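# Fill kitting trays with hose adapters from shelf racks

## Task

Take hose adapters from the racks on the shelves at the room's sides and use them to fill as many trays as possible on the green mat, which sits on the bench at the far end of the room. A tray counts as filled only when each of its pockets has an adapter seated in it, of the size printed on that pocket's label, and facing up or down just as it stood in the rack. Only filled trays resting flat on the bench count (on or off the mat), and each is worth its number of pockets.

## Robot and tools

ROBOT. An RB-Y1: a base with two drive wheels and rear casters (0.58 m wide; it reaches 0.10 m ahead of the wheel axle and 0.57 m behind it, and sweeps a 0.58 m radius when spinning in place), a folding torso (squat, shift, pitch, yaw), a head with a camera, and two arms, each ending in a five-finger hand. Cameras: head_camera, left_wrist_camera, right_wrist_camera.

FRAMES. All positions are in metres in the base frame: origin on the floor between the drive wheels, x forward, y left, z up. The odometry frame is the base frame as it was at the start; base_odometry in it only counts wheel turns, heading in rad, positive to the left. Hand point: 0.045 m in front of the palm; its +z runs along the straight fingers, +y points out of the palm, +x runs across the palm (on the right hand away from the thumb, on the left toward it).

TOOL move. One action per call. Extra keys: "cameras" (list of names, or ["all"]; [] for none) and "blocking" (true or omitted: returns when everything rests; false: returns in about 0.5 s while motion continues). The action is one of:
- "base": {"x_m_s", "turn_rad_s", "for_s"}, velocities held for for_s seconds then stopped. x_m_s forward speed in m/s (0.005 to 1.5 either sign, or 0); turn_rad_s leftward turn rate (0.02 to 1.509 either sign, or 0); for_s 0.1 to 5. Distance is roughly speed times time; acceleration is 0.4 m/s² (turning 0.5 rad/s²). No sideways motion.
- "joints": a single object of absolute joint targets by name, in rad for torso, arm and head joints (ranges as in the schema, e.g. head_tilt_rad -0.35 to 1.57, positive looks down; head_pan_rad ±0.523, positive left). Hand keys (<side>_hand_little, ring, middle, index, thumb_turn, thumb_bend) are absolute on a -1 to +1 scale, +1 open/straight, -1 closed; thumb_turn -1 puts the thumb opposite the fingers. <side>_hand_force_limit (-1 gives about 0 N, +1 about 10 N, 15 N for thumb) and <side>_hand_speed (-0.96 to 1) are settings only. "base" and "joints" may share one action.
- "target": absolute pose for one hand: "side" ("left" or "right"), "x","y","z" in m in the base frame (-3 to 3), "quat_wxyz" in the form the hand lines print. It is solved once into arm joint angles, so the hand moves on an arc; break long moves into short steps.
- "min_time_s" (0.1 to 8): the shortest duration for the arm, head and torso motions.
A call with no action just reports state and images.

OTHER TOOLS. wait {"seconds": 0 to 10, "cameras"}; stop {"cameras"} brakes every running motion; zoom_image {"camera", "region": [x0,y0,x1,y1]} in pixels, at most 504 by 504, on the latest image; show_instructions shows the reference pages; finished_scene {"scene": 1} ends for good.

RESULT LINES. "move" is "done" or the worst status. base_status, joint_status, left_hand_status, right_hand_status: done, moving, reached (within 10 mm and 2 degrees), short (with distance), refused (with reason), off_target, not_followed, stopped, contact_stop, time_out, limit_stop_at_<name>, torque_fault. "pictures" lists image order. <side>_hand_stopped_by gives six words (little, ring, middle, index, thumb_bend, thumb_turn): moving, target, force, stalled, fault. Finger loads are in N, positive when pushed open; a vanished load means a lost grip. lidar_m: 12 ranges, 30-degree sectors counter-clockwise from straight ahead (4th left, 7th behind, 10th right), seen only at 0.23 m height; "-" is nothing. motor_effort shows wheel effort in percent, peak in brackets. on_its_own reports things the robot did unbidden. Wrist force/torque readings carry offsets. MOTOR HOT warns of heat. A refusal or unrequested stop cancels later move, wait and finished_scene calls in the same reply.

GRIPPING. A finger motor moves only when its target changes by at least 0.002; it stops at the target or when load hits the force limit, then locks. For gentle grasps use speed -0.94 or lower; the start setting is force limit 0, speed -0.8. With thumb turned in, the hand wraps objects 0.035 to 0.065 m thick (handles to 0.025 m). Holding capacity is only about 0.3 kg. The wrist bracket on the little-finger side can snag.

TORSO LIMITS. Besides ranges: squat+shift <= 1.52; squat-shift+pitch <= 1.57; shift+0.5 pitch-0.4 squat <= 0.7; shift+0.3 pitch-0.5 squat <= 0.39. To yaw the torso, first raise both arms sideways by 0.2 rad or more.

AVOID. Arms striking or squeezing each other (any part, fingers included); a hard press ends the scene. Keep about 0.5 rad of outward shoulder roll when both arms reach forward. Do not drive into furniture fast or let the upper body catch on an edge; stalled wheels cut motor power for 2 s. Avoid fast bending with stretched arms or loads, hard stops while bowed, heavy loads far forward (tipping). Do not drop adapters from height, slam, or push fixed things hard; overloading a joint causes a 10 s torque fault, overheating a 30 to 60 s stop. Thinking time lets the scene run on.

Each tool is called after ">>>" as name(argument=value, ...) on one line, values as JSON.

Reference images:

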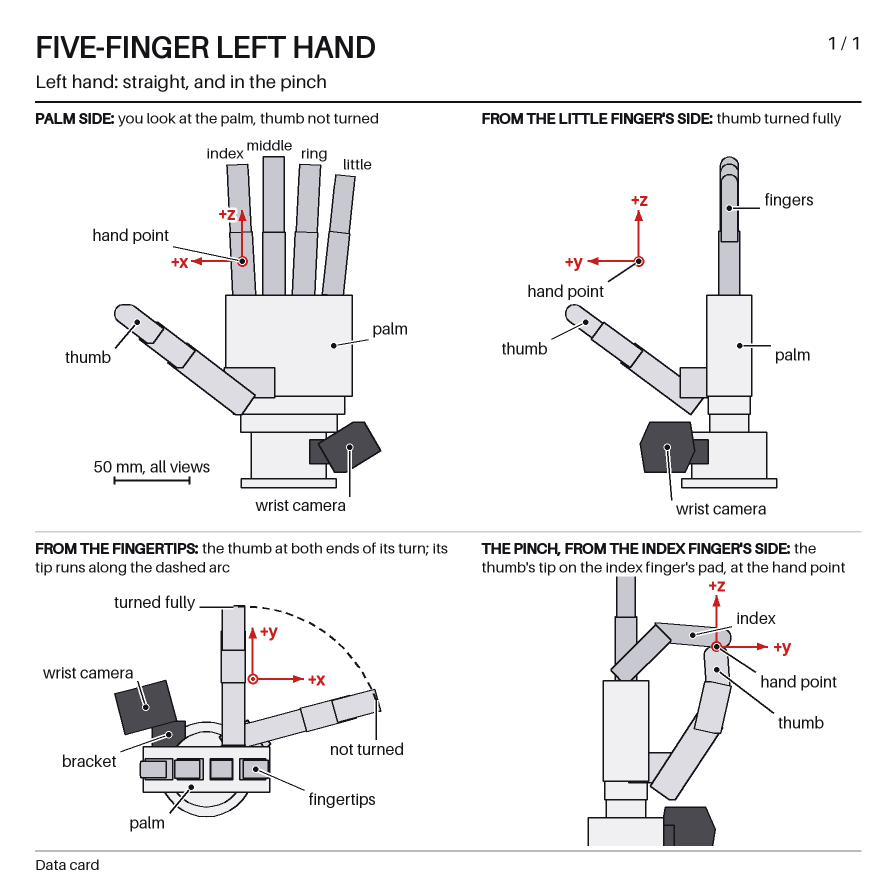

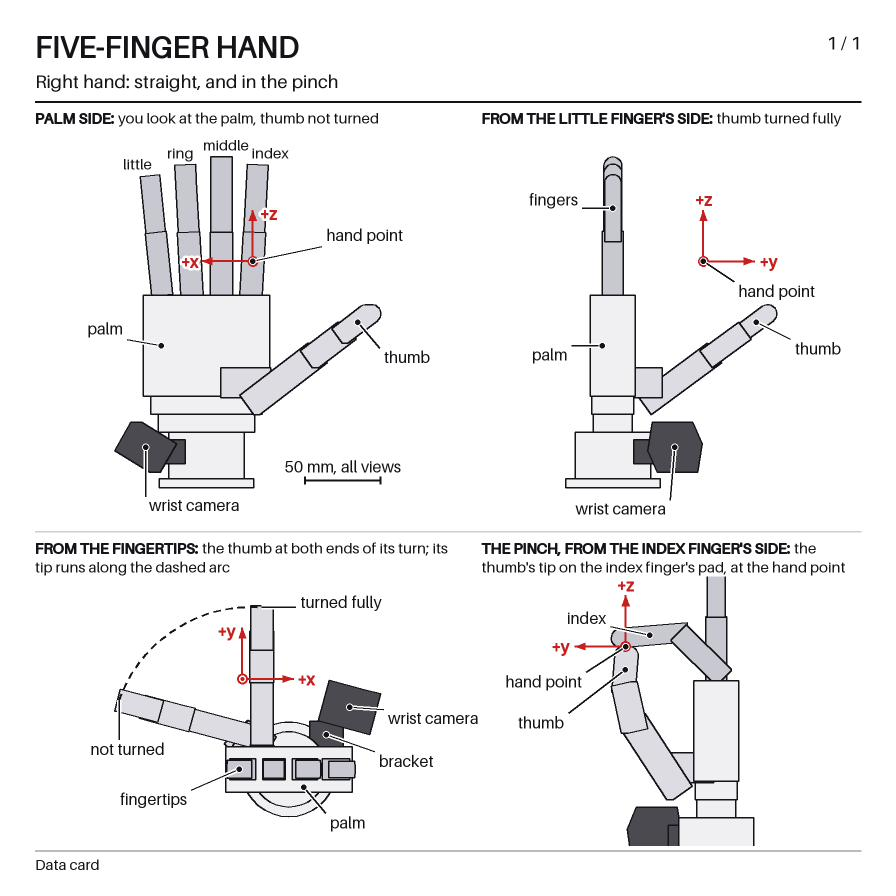

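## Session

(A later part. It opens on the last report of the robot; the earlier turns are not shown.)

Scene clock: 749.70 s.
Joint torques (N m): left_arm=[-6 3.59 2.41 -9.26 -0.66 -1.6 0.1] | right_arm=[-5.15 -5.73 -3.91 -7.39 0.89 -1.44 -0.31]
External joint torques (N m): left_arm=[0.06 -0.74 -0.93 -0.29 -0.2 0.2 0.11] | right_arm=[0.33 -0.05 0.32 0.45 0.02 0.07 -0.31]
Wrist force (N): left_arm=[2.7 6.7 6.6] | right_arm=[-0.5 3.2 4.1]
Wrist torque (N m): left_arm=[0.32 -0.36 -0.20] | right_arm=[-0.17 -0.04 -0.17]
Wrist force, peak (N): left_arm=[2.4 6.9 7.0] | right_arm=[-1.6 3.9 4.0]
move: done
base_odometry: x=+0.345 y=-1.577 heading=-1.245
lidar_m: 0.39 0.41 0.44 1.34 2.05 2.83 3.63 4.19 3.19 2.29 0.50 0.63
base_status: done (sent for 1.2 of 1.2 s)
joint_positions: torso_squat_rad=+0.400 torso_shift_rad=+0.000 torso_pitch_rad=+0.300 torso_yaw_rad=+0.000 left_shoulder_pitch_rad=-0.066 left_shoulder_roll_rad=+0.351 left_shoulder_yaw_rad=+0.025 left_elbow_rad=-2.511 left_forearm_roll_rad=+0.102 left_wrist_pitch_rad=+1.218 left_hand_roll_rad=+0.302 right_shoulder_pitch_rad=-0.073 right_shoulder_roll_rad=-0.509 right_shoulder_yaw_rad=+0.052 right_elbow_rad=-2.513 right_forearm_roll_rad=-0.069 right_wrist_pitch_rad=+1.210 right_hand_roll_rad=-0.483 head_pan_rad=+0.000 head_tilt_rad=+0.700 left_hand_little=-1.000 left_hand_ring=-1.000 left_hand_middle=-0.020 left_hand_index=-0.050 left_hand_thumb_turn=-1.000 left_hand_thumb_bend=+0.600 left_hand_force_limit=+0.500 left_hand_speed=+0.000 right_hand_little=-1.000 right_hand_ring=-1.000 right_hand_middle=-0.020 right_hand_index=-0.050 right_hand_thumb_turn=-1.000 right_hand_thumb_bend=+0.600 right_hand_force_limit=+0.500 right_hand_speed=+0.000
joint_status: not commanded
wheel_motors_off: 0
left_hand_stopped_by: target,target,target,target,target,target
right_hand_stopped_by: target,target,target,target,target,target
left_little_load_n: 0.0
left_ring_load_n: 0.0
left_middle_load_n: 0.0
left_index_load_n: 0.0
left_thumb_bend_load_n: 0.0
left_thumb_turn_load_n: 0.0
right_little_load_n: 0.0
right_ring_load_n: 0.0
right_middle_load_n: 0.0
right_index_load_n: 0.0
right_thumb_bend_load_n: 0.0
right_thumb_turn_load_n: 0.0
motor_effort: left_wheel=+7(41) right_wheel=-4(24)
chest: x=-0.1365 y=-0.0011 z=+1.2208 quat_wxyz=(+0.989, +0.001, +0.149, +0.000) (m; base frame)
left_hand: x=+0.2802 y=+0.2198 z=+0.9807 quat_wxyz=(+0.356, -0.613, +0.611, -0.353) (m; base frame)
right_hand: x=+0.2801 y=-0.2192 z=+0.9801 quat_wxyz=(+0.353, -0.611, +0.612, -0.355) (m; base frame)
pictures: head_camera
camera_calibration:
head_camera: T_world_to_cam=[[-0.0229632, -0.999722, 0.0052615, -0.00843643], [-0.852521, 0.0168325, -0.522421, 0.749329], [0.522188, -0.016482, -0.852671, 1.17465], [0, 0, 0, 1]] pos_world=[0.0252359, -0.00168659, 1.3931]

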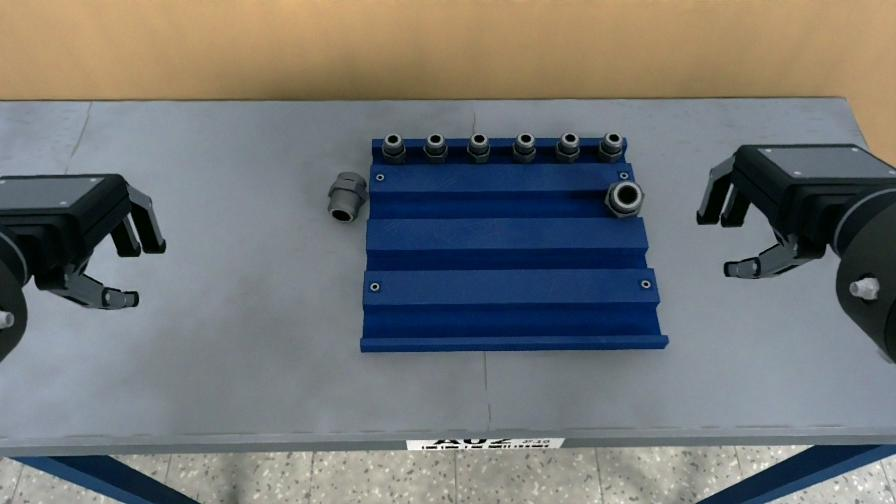

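>>> move(target={"side":"right","x":0.4993,"y":-0.0962,"z":0.92,"quat_wxyz":[0.3536,-0.6124,0.6124,-0.3536]}, min_time_s=1.8)

>>> move(target={"side":"right","x":0.4993,"y":-0.0962,"z":0.851,"quat_wxyz":[0.3536,-0.6124,0.6124,-0.3536]}, min_time_s=1.5, cameras=["right_wrist_camera"])

Scene clock: 752.70 s.
Joint torques (N m): left_arm=[-5.13 3.94 2.58 -9.26 -0.49 -1.48 0.36] | right_arm=[-19.1 -4.69 -2.82 -8.22 1 -1.25 -0.33]
External joint torques (N m): left_arm=[0.94 -0.38 -0.75 -0.29 -0.03 0.32 0.37] | right_arm=[-0.38 -1.24 0.07 0.94 0.12 0.17 -0.34]
Wrist force (N): left_arm=[2.7 6.7 6.6] | right_arm=[-0.5 3.3 3.6]
Wrist torque (N m): left_arm=[0.33 -0.35 -0.22] | right_arm=[-0.05 -0.02 -0.15]
Wrist force, peak (N): left_arm=[2.5 7.1 6.7] | right_arm=[0.2 3.6 5.3]
move: done
base_odometry: x=+0.345 y=-1.577 heading=-1.245
lidar_m: 0.38 0.41 0.44 1.35 2.07 2.83 3.63 4.19 3.21 2.28 0.50 0.63
base_status: not commanded
joint_positions: torso_squat_rad=+0.400 torso_shift_rad=+0.000 torso_pitch_rad=+0.300 torso_yaw_rad=+0.000 left_shoulder_pitch_rad=-0.066 left_shoulder_roll_rad=+0.351 left_shoulder_yaw_rad=+0.025 left_elbow_rad=-2.511 left_forearm_roll_rad=+0.102 left_wrist_pitch_rad=+1.218 left_hand_roll_rad=+0.302 right_shoulder_pitch_rad=-0.862 right_shoulder_roll_rad=-0.214 right_shoulder_yaw_rad=+0.222 right_elbow_rad=-1.359 right_forearm_roll_rad=+0.191 right_wrist_pitch_rad=+0.890 right_hand_roll_rad=-0.593 head_pan_rad=+0.000 head_tilt_rad=+0.700 left_hand_little=-1.000 left_hand_ring=-1.000 left_hand_middle=-0.020 left_hand_index=-0.050 left_hand_thumb_turn=-1.000 left_hand_thumb_bend=+0.600 left_hand_force_limit=+0.500 left_hand_speed=+0.000 right_hand_little=-1.000 right_hand_ring=-1.000 right_hand_middle=-0.020 right_hand_index=-0.050 right_hand_thumb_turn=-1.000 right_hand_thumb_bend=+0.600 right_hand_force_limit=+0.500 right_hand_speed=+0.000
joint_status: all done
wheel_motors_off: 0
left_hand_stopped_by: target,target,target,target,target,target
right_hand_stopped_by: target,target,target,target,target,target
left_little_load_n: 0.0
left_ring_load_n: 0.0
left_middle_load_n: 0.0
left_index_load_n: 0.0
left_thumb_bend_load_n: 0.0
left_thumb_turn_load_n: 0.0
right_little_load_n: 0.0
right_ring_load_n: 0.0
right_middle_load_n: 0.0
right_index_load_n: 0.0
right_thumb_bend_load_n: 0.0
right_thumb_turn_load_n: 0.0
motor_effort: left_wheel=+6(9) right_wheel=-3(5)
chest: x=-0.1365 y=-0.0011 z=+1.2208 quat_wxyz=(+0.989, +0.001, +0.149, +0.000) (m; base frame)
left_hand: x=+0.2802 y=+0.2198 z=+0.9807 quat_wxyz=(+0.356, -0.613, +0.611, -0.353) (m; base frame)
right_hand: x=+0.4986 y=-0.0962 z=+0.9203 quat_wxyz=(+0.354, -0.612, +0.612, -0.353) (m; base frame)
right_hand_status: reached (checked arc, planned for 1.8 s): 1 mm and 0.0 deg off.
pictures: none

Scene clock: 754.53 s.
Joint torques (N m): left_arm=[-5.37 4.44 2.47 -9.37 -0.45 -1.53 0.13] | right_arm=[-18.89 -2.93 -1.37 -8.11 0.92 -1.43 -0.43]
External joint torques (N m): left_arm=[0.69 0.11 -0.86 -0.39 0.01 0.27 0.13] | right_arm=[-0.28 0.12 0.9 1.07 0.1 -0.15 -0.43]
Wrist force (N): left_arm=[2.7 6.8 6.9] | right_arm=[-1.4 3.1 3.7]
Wrist torque (N m): left_arm=[0.31 -0.35 -0.22] | right_arm=[-0.15 0.07 -0.21]
Wrist force, peak (N): left_arm=[2.7 6.8 6.9] | right_arm=[-0.4 3.5 4.9]
move: done
base_odometry: x=+0.345 y=-1.577 heading=-1.245
lidar_m: 0.38 0.41 0.44 1.33 2.05 2.84 3.63 4.20 3.20 2.28 0.50 0.63
base_status: not commanded
joint_positions: torso_squat_rad=+0.400 torso_shift_rad=+0.000 torso_pitch_rad=+0.300 torso_yaw_rad=+0.000 left_shoulder_pitch_rad=-0.066 left_shoulder_roll_rad=+0.351 left_shoulder_yaw_rad=+0.025 left_elbow_rad=-2.511 left_forearm_roll_rad=+0.102 left_wrist_pitch_rad=+1.218 left_hand_roll_rad=+0.302 right_shoulder_pitch_rad=-0.853 right_shoulder_roll_rad=-0.171 right_shoulder_yaw_rad=+0.237 right_elbow_rad=-1.100 right_forearm_roll_rad=+0.324 right_wrist_pitch_rad=+0.647 right_hand_roll_rad=-0.726 head_pan_rad=+0.000 head_tilt_rad=+0.700 left_hand_little=-1.000 left_hand_ring=-1.000 left_hand_middle=-0.020 left_hand_index=-0.050 left_hand_thumb_turn=-1.000 left_hand_thumb_bend=+0.600 left_hand_force_limit=+0.500 left_hand_speed=+0.000 right_hand_little=-1.000 right_hand_ring=-1.000 right_hand_middle=-0.020 right_hand_index=-0.050 right_hand_thumb_turn=-1.000 right_hand_thumb_bend=+0.600 right_hand_force_limit=+0.500 right_hand_speed=+0.000
joint_status: all done
wheel_motors_off: 0
left_hand_stopped_by: target,target,target,target,target,target
right_hand_stopped_by: target,target,target,target,target,target
left_little_load_n: 0.0
left_ring_load_n: 0.0
left_middle_load_n: 0.0
left_index_load_n: 0.0
left_thumb_bend_load_n: 0.0
left_thumb_turn_load_n: 0.0
right_little_load_n: 0.0
right_ring_load_n: 0.0
right_middle_load_n: 0.0
right_index_load_n: 0.0
right_thumb_bend_load_n: 0.0
right_thumb_turn_load_n: 0.0
motor_effort: left_wheel=+7(10) right_wheel=-4(4)
chest: x=-0.1365 y=-0.0011 z=+1.2208 quat_wxyz=(+0.989, +0.001, +0.149, +0.000) (m; base frame)
left_hand: x=+0.2802 y=+0.2198 z=+0.9807 quat_wxyz=(+0.356, -0.613, +0.611, -0.353) (m; base frame)
right_hand: x=+0.4993 y=-0.0964 z=+0.8510 quat_wxyz=(+0.354, -0.612, +0.612, -0.354) (m; base frame)
right_hand_status: reached (checked arc, planned for 1.5 s): 0 mm and 0.0 deg off.
pictures: right_wrist_camera
camera_calibration:
right_wrist_camera: T_world_to_cam=[[-0.513089, -0.275293, -0.812991, 0.919473], [-0.554915, 0.828999, 0.0695007, 0.297464], [0.654835, 0.486801, -0.578114, 0.32336], [0, 0, 0, 1]] pos_world=[0.425091, -0.150885, 0.913788]

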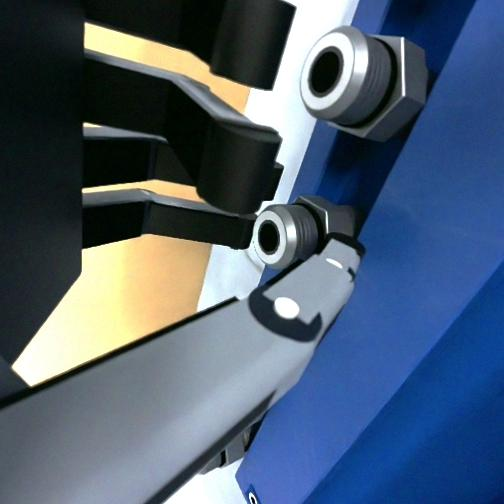

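>>> move(target={"side":"right","x":0.4993,"y":-0.0992,"z":0.851,"quat_wxyz":[0.3536,-0.6124,0.6124,-0.3536]}, min_time_s=0.5, cameras=["right_wrist_camera"])

>>> zoom_image(camera="right_wrist_camera", region=[200, 160, 400, 320])

Scene clock: 755.77 s.
Joint torques (N m): left_arm=[-4.64 4.24 2.67 -9.15 -0.43 -1.62 0.23] | right_arm=[-18.34 -5.08 -2.11 -9.08 0.47 -1.43 0.2]
External joint torques (N m): left_arm=[1.42 -0.08 -0.67 -0.18 0.03 0.18 0.24] | right_arm=[0.24 -1.93 0.21 0.1 -0.34 -0.15 0.19]
Wrist force (N): left_arm=[2.6 6.7 6.6] | right_arm=[-1.0 3.2 3.8]
Wrist torque (N m): left_arm=[0.31 -0.33 -0.21] | right_arm=[-0.18 0.03 -0.04]
Wrist force, peak (N): left_arm=[2.6 6.9 6.8] | right_arm=[-1.1 3.7 4.5]
move: done
base_odometry: x=+0.345 y=-1.577 heading=-1.245
lidar_m: 0.38 0.40 0.44 1.34 2.06 2.83 3.63 4.20 3.19 2.28 0.51 0.63
base_status: not commanded
joint_positions: torso_squat_rad=+0.400 torso_shift_rad=+0.000 torso_pitch_rad=+0.300 torso_yaw_rad=+0.000 left_shoulder_pitch_rad=-0.066 left_shoulder_roll_rad=+0.351 left_shoulder_yaw_rad=+0.025 left_elbow_rad=-2.511 left_forearm_roll_rad=+0.102 left_wrist_pitch_rad=+1.218 left_hand_roll_rad=+0.302 right_shoulder_pitch_rad=-0.850 right_shoulder_roll_rad=-0.177 right_shoulder_yaw_rad=+0.237 right_elbow_rad=-1.105 right_forearm_roll_rad=+0.316 right_wrist_pitch_rad=+0.646 right_hand_roll_rad=-0.721 head_pan_rad=+0.000 head_tilt_rad=+0.700 left_hand_little=-1.000 left_hand_ring=-1.000 left_hand_middle=-0.020 left_hand_index=-0.050 left_hand_thumb_turn=-1.000 left_hand_thumb_bend=+0.600 left_hand_force_limit=+0.500 left_hand_speed=+0.000 right_hand_little=-1.000 right_hand_ring=-1.000 right_hand_middle=-0.020 right_hand_index=-0.050 right_hand_thumb_turn=-1.000 right_hand_thumb_bend=+0.600 right_hand_force_limit=+0.500 right_hand_speed=+0.000
joint_status: all done
wheel_motors_off: 0
left_hand_stopped_by: target,target,target,target,target,target
right_hand_stopped_by: target,target,target,target,target,target
left_little_load_n: 0.0
left_ring_load_n: 0.0
left_middle_load_n: 0.0
left_index_load_n: 0.0
left_thumb_bend_load_n: 0.0
left_thumb_turn_load_n: 0.0
right_little_load_n: 0.5
right_ring_load_n: -0.5
right_middle_load_n: 0.0
right_index_load_n: 0.0
right_thumb_bend_load_n: -0.5
right_thumb_turn_load_n: 0.0
motor_effort: left_wheel=+7(7) right_wheel=-4(4)
chest: x=-0.1365 y=-0.0011 z=+1.2208 quat_wxyz=(+0.989, +0.001, +0.149, +0.000) (m; base frame)
left_hand: x=+0.2802 y=+0.2198 z=+0.9807 quat_wxyz=(+0.356, -0.613, +0.611, -0.353) (m; base frame)
right_hand: x=+0.4992 y=-0.0990 z=+0.8509 quat_wxyz=(+0.354, -0.612, +0.612, -0.353) (m; base frame)
right_hand_status: reached (checked arc, planned for 0.5 s): 0 mm and 0.0 deg off.
pictures: right_wrist_camera
camera_calibration:
right_wrist_camera: T_world_to_cam=[[-0.51314, -0.275126, -0.813015, 0.918694], [-0.55507, 0.828866, 0.0698466, 0.2993], [0.654663, 0.487122, -0.578038, 0.324686], [0, 0, 0, 1]] pos_world=[0.424992, -0.153485, 0.913688]

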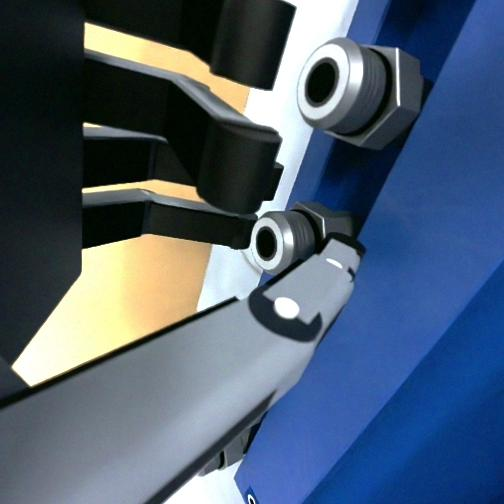

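Scaled by 2.520 from the camera's 504x504 image, which has a finer 720x720 frame.

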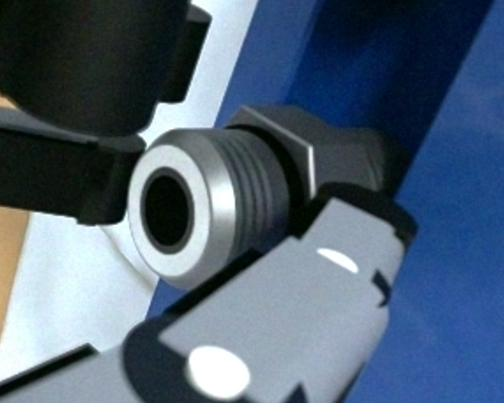

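>>> move(joints={"right_hand_speed":-0.5,"right_hand_thumb_bend":0.52})

>>> move(joints={"right_hand_speed":-0.9,"right_hand_force_limit":0.5,"right_hand_index":-0.6,"right_hand_middle":-0.6})

>>> move(target={"side":"right","x":0.4993,"y":-0.0992,"z":0.92,"quat_wxyz":[0.3536,-0.6124,0.6124,-0.3536]}, min_time_s=1.3, cameras=["right_wrist_camera"])

>>> move(joints={"right_shoulder_pitch_rad":-0.073,"right_shoulder_roll_rad":-0.509,"right_shoulder_yaw_rad":0.052,"right_elbow_rad":-2.513,"right_forearm_roll_rad":-0.069,"right_wrist_pitch_rad":1.21,"right_hand_roll_rad":-0.483}, min_time_s=1.8)

>>> move(target={"side":"left","x":0.5097,"y":0.034,"z":0.93,"quat_wxyz":[0.3536,-0.6124,0.6124,-0.3536]}, min_time_s=1.8)

>>> move(target={"side":"left","x":0.5097,"y":0.034,"z":0.861,"quat_wxyz":[0.3536,-0.6124,0.6124,-0.3536]}, min_time_s=1.5, cameras=["left_wrist_camera","head_camera"])

>>> zoom_image(camera="left_wrist_camera", region=[120, 160, 320, 320])

Scene clock: 756.83 s.
Joint torques (N m): left_arm=[-4.76 4.83 2.79 -9.12 -0.67 -1.48 0.08] | right_arm=[-18.43 -5.33 -2.36 -9.07 0.64 -1.51 0.25]
External joint torques (N m): left_arm=[1.3 0.5 -0.55 -0.15 -0.21 0.32 0.09] | right_arm=[0.15 -2.18 -0.04 0.11 -0.17 -0.23 0.24]
Wrist force (N): left_arm=[2.7 6.7 6.5] | right_arm=[-1.1 3.0 4.4]
Wrist torque (N m): left_arm=[0.31 -0.36 -0.21] | right_arm=[-0.20 0.06 0.02]
Wrist force, peak (N): left_arm=[2.8 6.9 6.7] | right_arm=[-0.2 3.9 4.9]
move: done
base_odometry: x=+0.345 y=-1.577 heading=-1.245
lidar_m: 0.38 0.41 0.45 1.34 2.05 2.83 3.62 4.19 3.20 2.29 0.50 0.64
base_status: not commanded
joint_positions: torso_squat_rad=+0.400 torso_shift_rad=+0.000 torso_pitch_rad=+0.300 torso_yaw_rad=+0.000 left_shoulder_pitch_rad=-0.066 left_shoulder_roll_rad=+0.351 left_shoulder_yaw_rad=+0.025 left_elbow_rad=-2.511 left_forearm_roll_rad=+0.102 left_wrist_pitch_rad=+1.218 left_hand_roll_rad=+0.302 right_shoulder_pitch_rad=-0.850 right_shoulder_roll_rad=-0.177 right_shoulder_yaw_rad=+0.237 right_elbow_rad=-1.105 right_forearm_roll_rad=+0.316 right_wrist_pitch_rad=+0.646 right_hand_roll_rad=-0.721 head_pan_rad=+0.000 head_tilt_rad=+0.700 left_hand_little=-1.000 left_hand_ring=-1.000 left_hand_middle=-0.020 left_hand_index=-0.050 left_hand_thumb_turn=-1.000 left_hand_thumb_bend=+0.600 left_hand_force_limit=+0.500 left_hand_speed=+0.000 right_hand_little=-1.000 right_hand_ring=-1.000 right_hand_middle=-0.020 right_hand_index=-0.050 right_hand_thumb_turn=-1.000 right_hand_thumb_bend=+0.520 right_hand_force_limit=+0.500 right_hand_speed=-0.500
joint_status: all done
wheel_motors_off: 0
left_hand_stopped_by: target,target,target,target,target,target
right_hand_stopped_by: target,target,target,target,target,target
left_little_load_n: 0.0
left_ring_load_n: 0.0
left_middle_load_n: 0.0
left_index_load_n: 0.0
left_thumb_bend_load_n: 0.0
left_thumb_turn_load_n: 0.0
right_little_load_n: 0.0
right_ring_load_n: 0.0
right_middle_load_n: 0.0
right_index_load_n: 0.0
right_thumb_bend_load_n: 0.0
right_thumb_turn_load_n: 0.0
motor_effort: left_wheel=+5(8) right_wheel=-3(4)
chest: x=-0.1365 y=-0.0011 z=+1.2208 quat_wxyz=(+0.989, +0.001, +0.149, +0.000) (m; base frame)
left_hand: x=+0.2802 y=+0.2198 z=+0.9807 quat_wxyz=(+0.356, -0.613, +0.611, -0.353) (m; base frame)
right_hand: x=+0.4992 y=-0.0990 z=+0.8509 quat_wxyz=(+0.354, -0.612, +0.612, -0.353) (m; base frame)
pictures: none

Scene clock: 759.10 s.
Joint torques (N m): left_arm=[-4.24 4.38 2.33 -9.25 -0.67 -1.55 0.08] | right_arm=[-18.17 -5.08 -2.14 -8.32 0.61 -1.31 0.21]
External joint torques (N m): left_arm=[1.83 0.05 -1.01 -0.28 -0.21 0.25 0.09] | right_arm=[0.41 -1.93 0.18 0.86 -0.2 -0.02 0.21]
Wrist force (N): left_arm=[2.6 6.7 6.4] | right_arm=[-1.0 2.4 1.6]
Wrist torque (N m): left_arm=[0.33 -0.36 -0.22] | right_arm=[-0.15 0.08 -0.07]
Wrist force, peak (N): left_arm=[2.7 6.8 6.8] | right_arm=[-1.1 3.8 3.9]
move: off_target
base_odometry: x=+0.345 y=-1.577 heading=-1.245
lidar_m: 0.38 0.40 0.44 1.35 2.07 2.84 3.64 4.19 3.20 2.27 0.51 0.63
base_status: not commanded
joint_positions: torso_squat_rad=+0.400 torso_shift_rad=+0.000 torso_pitch_rad=+0.300 torso_yaw_rad=+0.000 left_shoulder_pitch_rad=-0.066 left_shoulder_roll_rad=+0.351 left_shoulder_yaw_rad=+0.025 left_elbow_rad=-2.511 left_forearm_roll_rad=+0.102 left_wrist_pitch_rad=+1.218 left_hand_roll_rad=+0.302 right_shoulder_pitch_rad=-0.850 right_shoulder_roll_rad=-0.177 right_shoulder_yaw_rad=+0.237 right_elbow_rad=-1.105 right_forearm_roll_rad=+0.316 right_wrist_pitch_rad=+0.646 right_hand_roll_rad=-0.721 head_pan_rad=+0.000 head_tilt_rad=+0.700 left_hand_little=-1.000 left_hand_ring=-1.000 left_hand_middle=-0.020 left_hand_index=-0.050 left_hand_thumb_turn=-1.000 left_hand_thumb_bend=+0.600 left_hand_force_limit=+0.500 left_hand_speed=+0.000 right_hand_little=-1.000 right_hand_ring=-1.000 right_hand_middle=-0.212 right_hand_index=-0.196 right_hand_thumb_turn=-1.000 right_hand_thumb_bend=+0.523 right_hand_force_limit=+0.500 right_hand_speed=-0.900
joint_status: right_hand_middle off_target (ended at -0.212, target -0.600); right_hand_index off_target (ended at -0.196, target -0.600); the others done
wheel_motors_off: 0
left_hand_stopped_by: target,target,target,target,target,target
right_hand_stopped_by: target,target,force,force,target,target
left_little_load_n: 0.0
left_ring_load_n: 0.0
left_middle_load_n: 0.0
left_index_load_n: 0.0
left_thumb_bend_load_n: 0.0
left_thumb_turn_load_n: 0.0
right_little_load_n: 0.5
right_ring_load_n: 0.0
right_middle_load_n: 7.0
right_index_load_n: 4.5
right_thumb_bend_load_n: 9.5
right_thumb_turn_load_n: 3.5
motor_effort: left_wheel=+4(8) right_wheel=-3(5)
chest: x=-0.1365 y=-0.0011 z=+1.2208 quat_wxyz=(+0.989, +0.001, +0.149, +0.000) (m; base frame)
left_hand: x=+0.2802 y=+0.2198 z=+0.9807 quat_wxyz=(+0.356, -0.613, +0.611, -0.353) (m; base frame)
right_hand: x=+0.4993 y=-0.0989 z=+0.8510 quat_wxyz=(+0.354, -0.612, +0.612, -0.353) (m; base frame)
pictures: none

Scene clock: 760.73 s.
Joint torques (N m): left_arm=[-4.65 3.96 2.31 -9.22 -0.53 -1.49 0.1] | right_arm=[-20.6 -5.59 -3.82 -9.25 0.79 -1.38 0.01]
External joint torques (N m): left_arm=[1.42 -0.36 -1.03 -0.24 -0.07 0.31 0.1] | right_arm=[-1.86 -2.03 -0.9 -0.09 -0.08 0.04 0.01]
Wrist force (N): left_arm=[2.3 6.6 6.7] | right_arm=[-1.1 3.8 4.2]
Wrist torque (N m): left_arm=[0.30 -0.28 -0.24] | right_arm=[-0.15 0.08 -0.05]
Wrist force, peak (N): left_arm=[2.8 6.9 6.8] | right_arm=[-0.3 4.6 5.1]
move: done
base_odometry: x=+0.345 y=-1.577 heading=-1.245
lidar_m: 0.38 0.40 0.45 1.34 2.07 2.84 3.64 4.20 3.19 2.28 0.49 0.62
base_status: not commanded
joint_positions: torso_squat_rad=+0.400 torso_shift_rad=+0.000 torso_pitch_rad=+0.300 torso_yaw_rad=+0.000 left_shoulder_pitch_rad=-0.066 left_shoulder_roll_rad=+0.351 left_shoulder_yaw_rad=+0.025 left_elbow_rad=-2.511 left_forearm_roll_rad=+0.102 left_wrist_pitch_rad=+1.218 left_hand_roll_rad=+0.302 right_shoulder_pitch_rad=-0.861 right_shoulder_roll_rad=-0.219 right_shoulder_yaw_rad=+0.219 right_elbow_rad=-1.356 right_forearm_roll_rad=+0.184 right_wrist_pitch_rad=+0.885 right_hand_roll_rad=-0.588 head_pan_rad=+0.000 head_tilt_rad=+0.700 left_hand_little=-1.000 left_hand_ring=-1.000 left_hand_middle=-0.020 left_hand_index=-0.050 left_hand_thumb_turn=-1.000 left_hand_thumb_bend=+0.600 left_hand_force_limit=+0.500 left_hand_speed=+0.000 right_hand_little=-1.000 right_hand_ring=-1.000 right_hand_middle=-0.212 right_hand_index=-0.196 right_hand_thumb_turn=-1.000 right_hand_thumb_bend=+0.523 right_hand_force_limit=+0.500 right_hand_speed=-0.900
joint_status: all done
wheel_motors_off: 0
left_hand_stopped_by: target,target,target,target,target,target
right_hand_stopped_by: target,target,force,force,target,target
left_little_load_n: 0.0
left_ring_load_n: 0.0
left_middle_load_n: 0.0
left_index_load_n: 0.0
left_thumb_bend_load_n: 0.5
left_thumb_turn_load_n: 0.0
right_little_load_n: 0.0
right_ring_load_n: 0.0
right_middle_load_n: 6.5
right_index_load_n: 4.0
right_thumb_bend_load_n: 10.0
right_thumb_turn_load_n: 3.5
motor_effort: left_wheel=+6(8) right_wheel=-4(5)
chest: x=-0.1365 y=-0.0011 z=+1.2208 quat_wxyz=(+0.989, +0.001, +0.149, +0.000) (m; base frame)
left_hand: x=+0.2802 y=+0.2198 z=+0.9807 quat_wxyz=(+0.356, -0.613, +0.611, -0.353) (m; base frame)
right_hand: x=+0.4993 y=-0.0990 z=+0.9194 quat_wxyz=(+0.353, -0.613, +0.612, -0.353) (m; base frame)
right_hand_status: reached (checked arc, planned for 1.3 s): 1 mm and 0.0 deg off.
pictures: right_wrist_camera
camera_calibration:
right_wrist_camera: T_world_to_cam=[[-0.513593, -0.275421, -0.812629, 0.974205], [-0.555212, 0.828757, 0.0700146, 0.29445], [0.654188, 0.48714, -0.57856, 0.364931], [0, 0, 0, 1]] pos_world=[0.425092, -0.153484, 0.982186]

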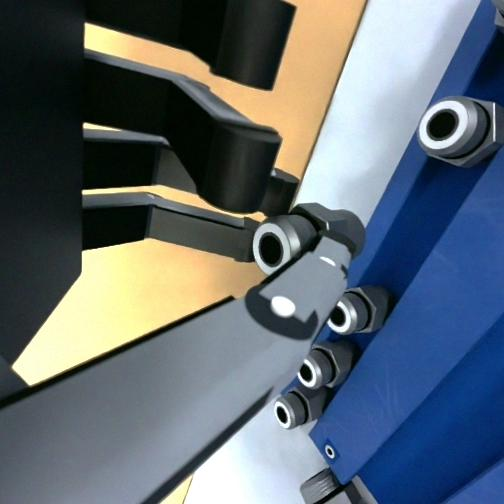

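Scene clock: 762.83 s.
Joint torques (N m): left_arm=[-4.66 4.3 2.64 -9.5 -0.52 -1.53 0.23] | right_arm=[-6.46 -7.49 -4.84 -7.76 0.8 -1.64 0.05]
External joint torques (N m): left_arm=[1.4 -0.03 -0.69 -0.53 -0.06 0.27 0.23] | right_arm=[-0.99 -1.81 -0.61 0.08 -0.07 -0.13 0.05]
Wrist force (N): left_arm=[2.8 6.7 6.5] | right_arm=[-0.2 4.7 4.2]
Wrist torque (N m): left_arm=[0.33 -0.37 -0.21] | right_arm=[0.00 -0.12 0.04]
Wrist force, peak (N): left_arm=[2.8 6.9 6.7] | right_arm=[0.6 4.5 5.7]
move: done
base_odometry: x=+0.345 y=-1.577 heading=-1.245
lidar_m: 0.39 0.41 0.44 1.34 2.05 2.83 3.62 4.19 3.20 2.29 0.50 0.63
base_status: not commanded
joint_positions: torso_squat_rad=+0.400 torso_shift_rad=+0.000 torso_pitch_rad=+0.300 torso_yaw_rad=+0.000 left_shoulder_pitch_rad=-0.066 left_shoulder_roll_rad=+0.351 left_shoulder_yaw_rad=+0.025 left_elbow_rad=-2.511 left_forearm_roll_rad=+0.102 left_wrist_pitch_rad=+1.218 left_hand_roll_rad=+0.302 right_shoulder_pitch_rad=-0.073 right_shoulder_roll_rad=-0.509 right_shoulder_yaw_rad=+0.052 right_elbow_rad=-2.513 right_forearm_roll_rad=-0.069 right_wrist_pitch_rad=+1.210 right_hand_roll_rad=-0.483 head_pan_rad=+0.000 head_tilt_rad=+0.700 left_hand_little=-1.000 left_hand_ring=-1.000 left_hand_middle=-0.020 left_hand_index=-0.050 left_hand_thumb_turn=-1.000 left_hand_thumb_bend=+0.600 left_hand_force_limit=+0.500 left_hand_speed=+0.000 right_hand_little=-1.000 right_hand_ring=-1.000 right_hand_middle=-0.212 right_hand_index=-0.196 right_hand_thumb_turn=-1.000 right_hand_thumb_bend=+0.523 right_hand_force_limit=+0.500 right_hand_speed=-0.900
joint_status: all done
wheel_motors_off: 0
left_hand_stopped_by: target,target,target,target,target,target
right_hand_stopped_by: target,target,force,force,target,target
left_little_load_n: 0.0
left_ring_load_n: 0.0
left_middle_load_n: 0.0
left_index_load_n: 0.0
left_thumb_bend_load_n: 0.0
left_thumb_turn_load_n: 0.0
right_little_load_n: 0.0
right_ring_load_n: 0.0
right_middle_load_n: 6.5
right_index_load_n: 4.0
right_thumb_bend_load_n: 10.5
right_thumb_turn_load_n: 3.5
motor_effort: left_wheel=+4(8) right_wheel=-4(5)
chest: x=-0.1365 y=-0.0011 z=+1.2208 quat_wxyz=(+0.989, +0.001, +0.149, +0.000) (m; base frame)
left_hand: x=+0.2802 y=+0.2198 z=+0.9807 quat_wxyz=(+0.356, -0.613, +0.611, -0.353) (m; base frame)
right_hand: x=+0.2800 y=-0.2191 z=+0.9799 quat_wxyz=(+0.353, -0.611, +0.613, -0.355) (m; base frame)
pictures: none

Scene clock: 765.23 s.
Joint torques (N m): left_arm=[-17.56 1.93 0.35 -9.75 -0.84 -1.08 0.2] | right_arm=[-6.29 -7.48 -4.77 -7.83 0.79 -1.69 0.08]
External joint torques (N m): left_arm=[3.6 0.6 -1.09 0.75 -0.12 0.47 0.21] | right_arm=[-0.82 -1.8 -0.54 0.01 -0.09 -0.18 0.07]
Wrist force (N): left_arm=[2.5 6.7 6.7] | right_arm=[-1.1 3.7 4.1]
Wrist torque (N m): left_arm=[0.31 -0.34 -0.25] | right_arm=[-0.17 0.07 -0.04]
Wrist force, peak (N): left_arm=[2.5 7.0 7.4] | right_arm=[-0.7 4.8 5.2]
move: done
base_odometry: x=+0.345 y=-1.577 heading=-1.245
lidar_m: 0.39 0.40 0.44 1.35 2.06 2.84 3.64 4.19 3.21 2.28 0.50 0.63
base_status: not commanded
joint_positions: torso_squat_rad=+0.400 torso_shift_rad=+0.000 torso_pitch_rad=+0.300 torso_yaw_rad=+0.000 left_shoulder_pitch_rad=-0.982 left_shoulder_roll_rad=+0.038 left_shoulder_yaw_rad=-0.158 left_elbow_rad=-1.200 left_forearm_roll_rad=-0.353 left_wrist_pitch_rad=+0.879 left_hand_roll_rad=+0.609 right_shoulder_pitch_rad=-0.073 right_shoulder_roll_rad=-0.509 right_shoulder_yaw_rad=+0.052 right_elbow_rad=-2.513 right_forearm_roll_rad=-0.069 right_wrist_pitch_rad=+1.210 right_hand_roll_rad=-0.483 head_pan_rad=+0.000 head_tilt_rad=+0.700 left_hand_little=-1.000 left_hand_ring=-1.000 left_hand_middle=-0.020 left_hand_index=-0.050 left_hand_thumb_turn=-1.000 left_hand_thumb_bend=+0.600 left_hand_force_limit=+0.500 left_hand_speed=+0.000 right_hand_little=-1.000 right_hand_ring=-1.000 right_hand_middle=-0.212 right_hand_index=-0.196 right_hand_thumb_turn=-1.000 right_hand_thumb_bend=+0.523 right_hand_force_limit=+0.500 right_hand_speed=-0.900
joint_status: all done
wheel_motors_off: 0
left_hand_stopped_by: target,target,target,target,target,target
right_hand_stopped_by: target,target,force,force,target,target
left_little_load_n: 0.0
left_ring_load_n: 0.0
left_middle_load_n: 0.0
left_index_load_n: 0.0
left_thumb_bend_load_n: 0.0
left_thumb_turn_load_n: 0.0
right_little_load_n: 0.0
right_ring_load_n: 0.0
right_middle_load_n: 6.5
right_index_load_n: 3.5
right_thumb_bend_load_n: 10.0
right_thumb_turn_load_n: 3.5
motor_effort: left_wheel=+6(9) right_wheel=-4(5)
chest: x=-0.1365 y=-0.0011 z=+1.2208 quat_wxyz=(+0.989, +0.001, +0.149, +0.000) (m; base frame)
left_hand: x=+0.5093 y=+0.0339 z=+0.9307 quat_wxyz=(+0.354, -0.612, +0.612, -0.354) (m; base frame)
left_hand_status: reached (checked arc, planned for 1.8 s): 1 mm and 0.1 deg off.
right_hand: x=+0.2800 y=-0.2191 z=+0.9800 quat_wxyz=(+0.353, -0.611, +0.613, -0.355) (m; base frame)
pictures: none

Scene clock: 767.07 s.
Joint torques (N m): left_arm=[-19.21 0.46 -0.19 -9.62 -0.81 -1.2 0.31] | right_arm=[-6.35 -7.4 -4.7 -7.71 0.94 -1.65 0]
External joint torques (N m): left_arm=[1.91 -0.78 -1.29 0.74 -0.12 0.12 0.32] | right_arm=[-0.88 -1.72 -0.47 0.14 0.07 -0.13 -0.01]
Wrist force (N): left_arm=[2.7 6.7 6.6] | right_arm=[-0.8 4.8 4.3]
Wrist torque (N m): left_arm=[0.31 -0.34 -0.22] | right_arm=[-0.03 0.00 0.00]
Wrist force, peak (N): left_arm=[2.7 6.7 6.9] | right_arm=[-0.6 4.9 5.0]
move: done
base_odometry: x=+0.345 y=-1.577 heading=-1.245
lidar_m: 0.39 0.41 0.44 1.34 2.06 2.84 3.64 4.20 3.20 2.28 0.49 0.64
base_status: not commanded
joint_positions: torso_squat_rad=+0.400 torso_shift_rad=+0.000 torso_pitch_rad=+0.300 torso_yaw_rad=+0.000 left_shoulder_pitch_rad=-0.989 left_shoulder_roll_rad=+0.019 left_shoulder_yaw_rad=-0.174 left_elbow_rad=-0.917 left_forearm_roll_rad=-0.502 left_wrist_pitch_rad=+0.641 left_hand_roll_rad=+0.805 right_shoulder_pitch_rad=-0.073 right_shoulder_roll_rad=-0.509 right_shoulder_yaw_rad=+0.052 right_elbow_rad=-2.513 right_forearm_roll_rad=-0.069 right_wrist_pitch_rad=+1.210 right_hand_roll_rad=-0.483 head_pan_rad=+0.000 head_tilt_rad=+0.700 left_hand_little=-1.000 left_hand_ring=-1.000 left_hand_middle=-0.020 left_hand_index=-0.050 left_hand_thumb_turn=-1.000 left_hand_thumb_bend=+0.600 left_hand_force_limit=+0.500 left_hand_speed=+0.000 right_hand_little=-1.000 right_hand_ring=-1.000 right_hand_middle=-0.212 right_hand_index=-0.196 right_hand_thumb_turn=-1.000 right_hand_thumb_bend=+0.523 right_hand_force_limit=+0.500 right_hand_speed=-0.900
joint_status: all done
wheel_motors_off: 0
left_hand_stopped_by: target,target,target,target,target,target
right_hand_stopped_by: target,target,force,force,target,target
left_little_load_n: 0.0
left_ring_load_n: 0.0
left_middle_load_n: 0.0
left_index_load_n: 0.0
left_thumb_bend_load_n: 0.0
left_thumb_turn_load_n: 0.0
right_little_load_n: 0.0
right_ring_load_n: 0.0
right_middle_load_n: 6.5
right_index_load_n: 4.0
right_thumb_bend_load_n: 10.5
right_thumb_turn_load_n: 3.5
motor_effort: left_wheel=+5(8) right_wheel=-4(5)
chest: x=-0.1365 y=-0.0011 z=+1.2208 quat_wxyz=(+0.989, +0.001, +0.149, +0.000) (m; base frame)
left_hand: x=+0.5097 y=+0.0342 z=+0.8612 quat_wxyz=(+0.353, -0.612, +0.612, -0.354) (m; base frame)
left_hand_status: reached (checked arc, planned for 1.5 s): 0 mm and 0.0 deg off.
right_hand: x=+0.2800 y=-0.2191 z=+0.9800 quat_wxyz=(+0.353, -0.611, +0.613, -0.355) (m; base frame)
pictures: head_camera, left_wrist_camera
camera_calibration:
head_camera: T_world_to_cam=[[-0.0229616, -0.999723, 0.00525953, -0.00833376], [-0.852477, 0.0168308, -0.522494, 0.749428], [0.522261, -0.0164809, -0.852627, 1.17459], [0, 0, 0, 1]] pos_world=[0.0252357, -0.00158658, 1.3931]
left_wrist_camera: T_world_to_cam=[[0.490807, -0.220558, 0.842889, -0.965576], [-0.533273, -0.841096, 0.0904318, 0.222456], [0.689005, -0.493875, -0.530434, 0.232358], [0, 0, 0, 1]] pos_world=[0.432446, 0.0888974, 0.917007]

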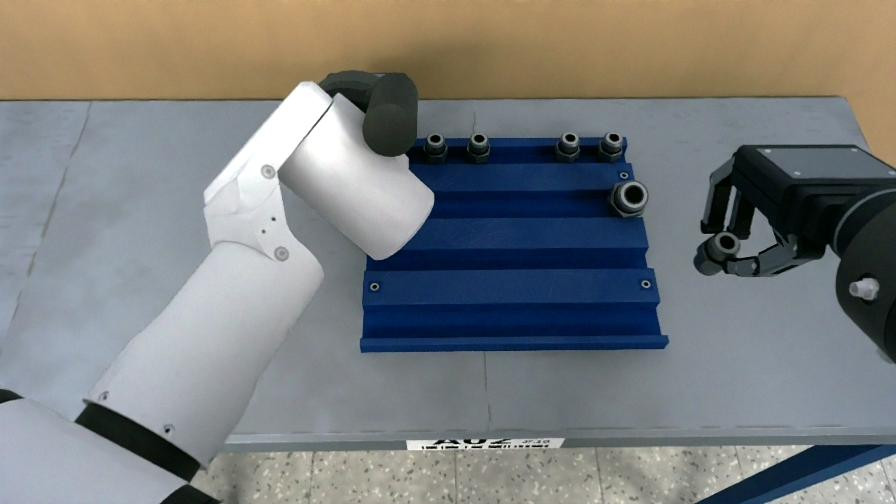

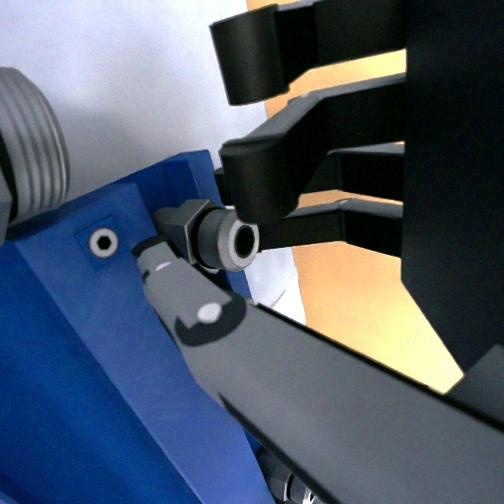

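Scaled by 2.520 from the camera's 504x504 image, which has a finer 720x720 frame.

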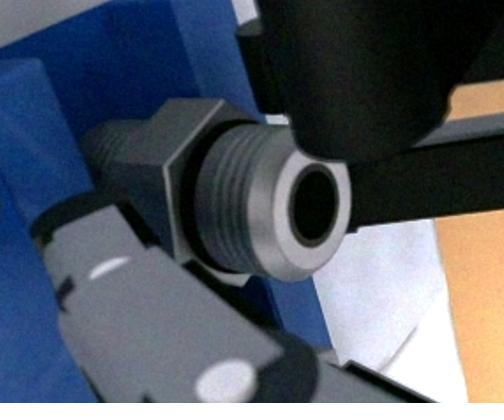

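>>> move(target={"side":"left","x":0.5157,"y":0.0318,"z":0.861,"quat_wxyz":[0.3536,-0.6124,0.6124,-0.3536]}, min_time_s=0.5, cameras=["left_wrist_camera"])

>>> zoom_image(camera="left_wrist_camera", region=[120, 160, 320, 320])

Scene clock: 768.30 s.
Joint torques (N m): left_arm=[-19.02 1.17 2.23 -9.67 -0.96 -1.18 0.27] | right_arm=[-6.29 -7.43 -4.82 -7.71 0.97 -1.65 0.03]
External joint torques (N m): left_arm=[2.53 -0.39 1.18 0.63 -0.27 0.1 0.28] | right_arm=[-0.82 -1.74 -0.59 0.13 0.1 -0.14 0.02]
Wrist force (N): left_arm=[2.7 7.0 6.4] | right_arm=[-1.0 4.7 3.7]
Wrist torque (N m): left_arm=[0.33 -0.34 -0.23] | right_arm=[0.01 0.03 -0.04]
Wrist force, peak (N): left_arm=[2.4 7.2 6.6] | right_arm=[-1.2 5.3 4.2]
move: done
base_odometry: x=+0.345 y=-1.577 heading=-1.245
lidar_m: 0.38 0.41 0.44 1.34 2.05 2.83 3.64 4.20 3.20 2.28 0.50 0.63
base_status: not commanded
joint_positions: torso_squat_rad=+0.400 torso_shift_rad=+0.000 torso_pitch_rad=+0.300 torso_yaw_rad=+0.000 left_shoulder_pitch_rad=-1.029 left_shoulder_roll_rad=+0.016 left_shoulder_yaw_rad=-0.168 left_elbow_rad=-0.850 left_forearm_roll_rad=-0.517 left_wrist_pitch_rad=+0.617 left_hand_roll_rad=+0.832 right_shoulder_pitch_rad=-0.073 right_shoulder_roll_rad=-0.509 right_shoulder_yaw_rad=+0.052 right_elbow_rad=-2.513 right_forearm_roll_rad=-0.069 right_wrist_pitch_rad=+1.210 right_hand_roll_rad=-0.483 head_pan_rad=+0.000 head_tilt_rad=+0.700 left_hand_little=-1.000 left_hand_ring=-1.000 left_hand_middle=-0.020 left_hand_index=-0.050 left_hand_thumb_turn=-1.000 left_hand_thumb_bend=+0.600 left_hand_force_limit=+0.500 left_hand_speed=+0.000 right_hand_little=-1.000 right_hand_ring=-1.000 right_hand_middle=-0.212 right_hand_index=-0.196 right_hand_thumb_turn=-1.000 right_hand_thumb_bend=+0.523 right_hand_force_limit=+0.500 right_hand_speed=-0.900
joint_status: all done
wheel_motors_off: 0
left_hand_stopped_by: target,target,target,target,target,target
right_hand_stopped_by: target,target,force,force,target,target
left_little_load_n: 0.0
left_ring_load_n: 0.0
left_middle_load_n: 0.0
left_index_load_n: 0.0
left_thumb_bend_load_n: 0.5
left_thumb_turn_load_n: 0.0
right_little_load_n: 0.0
right_ring_load_n: 0.0
right_middle_load_n: 6.5
right_index_load_n: 3.5
right_thumb_bend_load_n: 10.5
right_thumb_turn_load_n: 3.5
motor_effort: left_wheel=+5(8) right_wheel=-4(4)
chest: x=-0.1365 y=-0.0011 z=+1.2208 quat_wxyz=(+0.989, +0.001, +0.149, +0.000) (m; base frame)
left_hand: x=+0.5157 y=+0.0318 z=+0.8612 quat_wxyz=(+0.354, -0.612, +0.612, -0.354) (m; base frame)
left_hand_status: reached (checked arc, planned for 0.5 s): 0 mm and 0.0 deg off.
right_hand: x=+0.2800 y=-0.2191 z=+0.9800 quat_wxyz=(+0.353, -0.611, +0.613, -0.355) (m; base frame)
pictures: left_wrist_camera
camera_calibration:
left_wrist_camera: T_world_to_cam=[[0.490533, -0.221112, 0.842904, -0.968894], [-0.533574, -0.84096, 0.0899139, 0.224235], [0.688968, -0.493858, -0.530498, 0.227113], [0, 0, 0, 1]] pos_world=[0.438446, 0.0864999, 0.917006]

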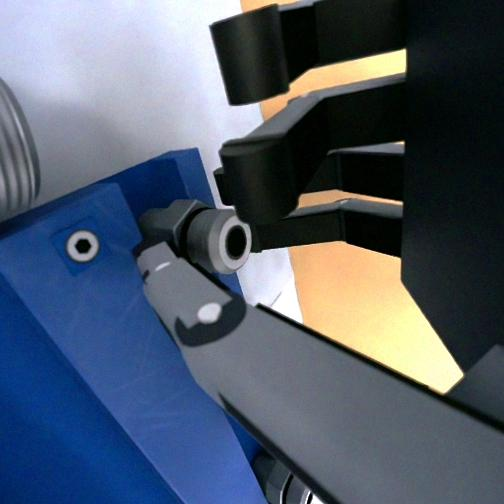

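Scaled by 2.520 from the camera's 504x504 image, which has a finer 720x720 frame.

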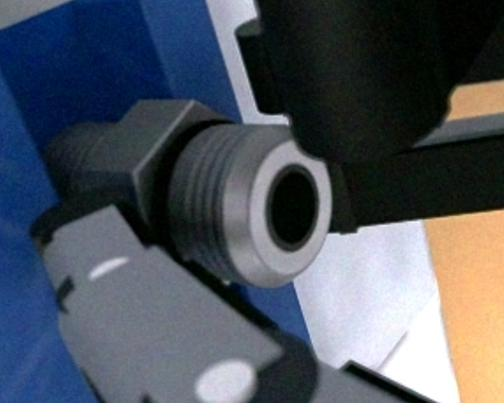

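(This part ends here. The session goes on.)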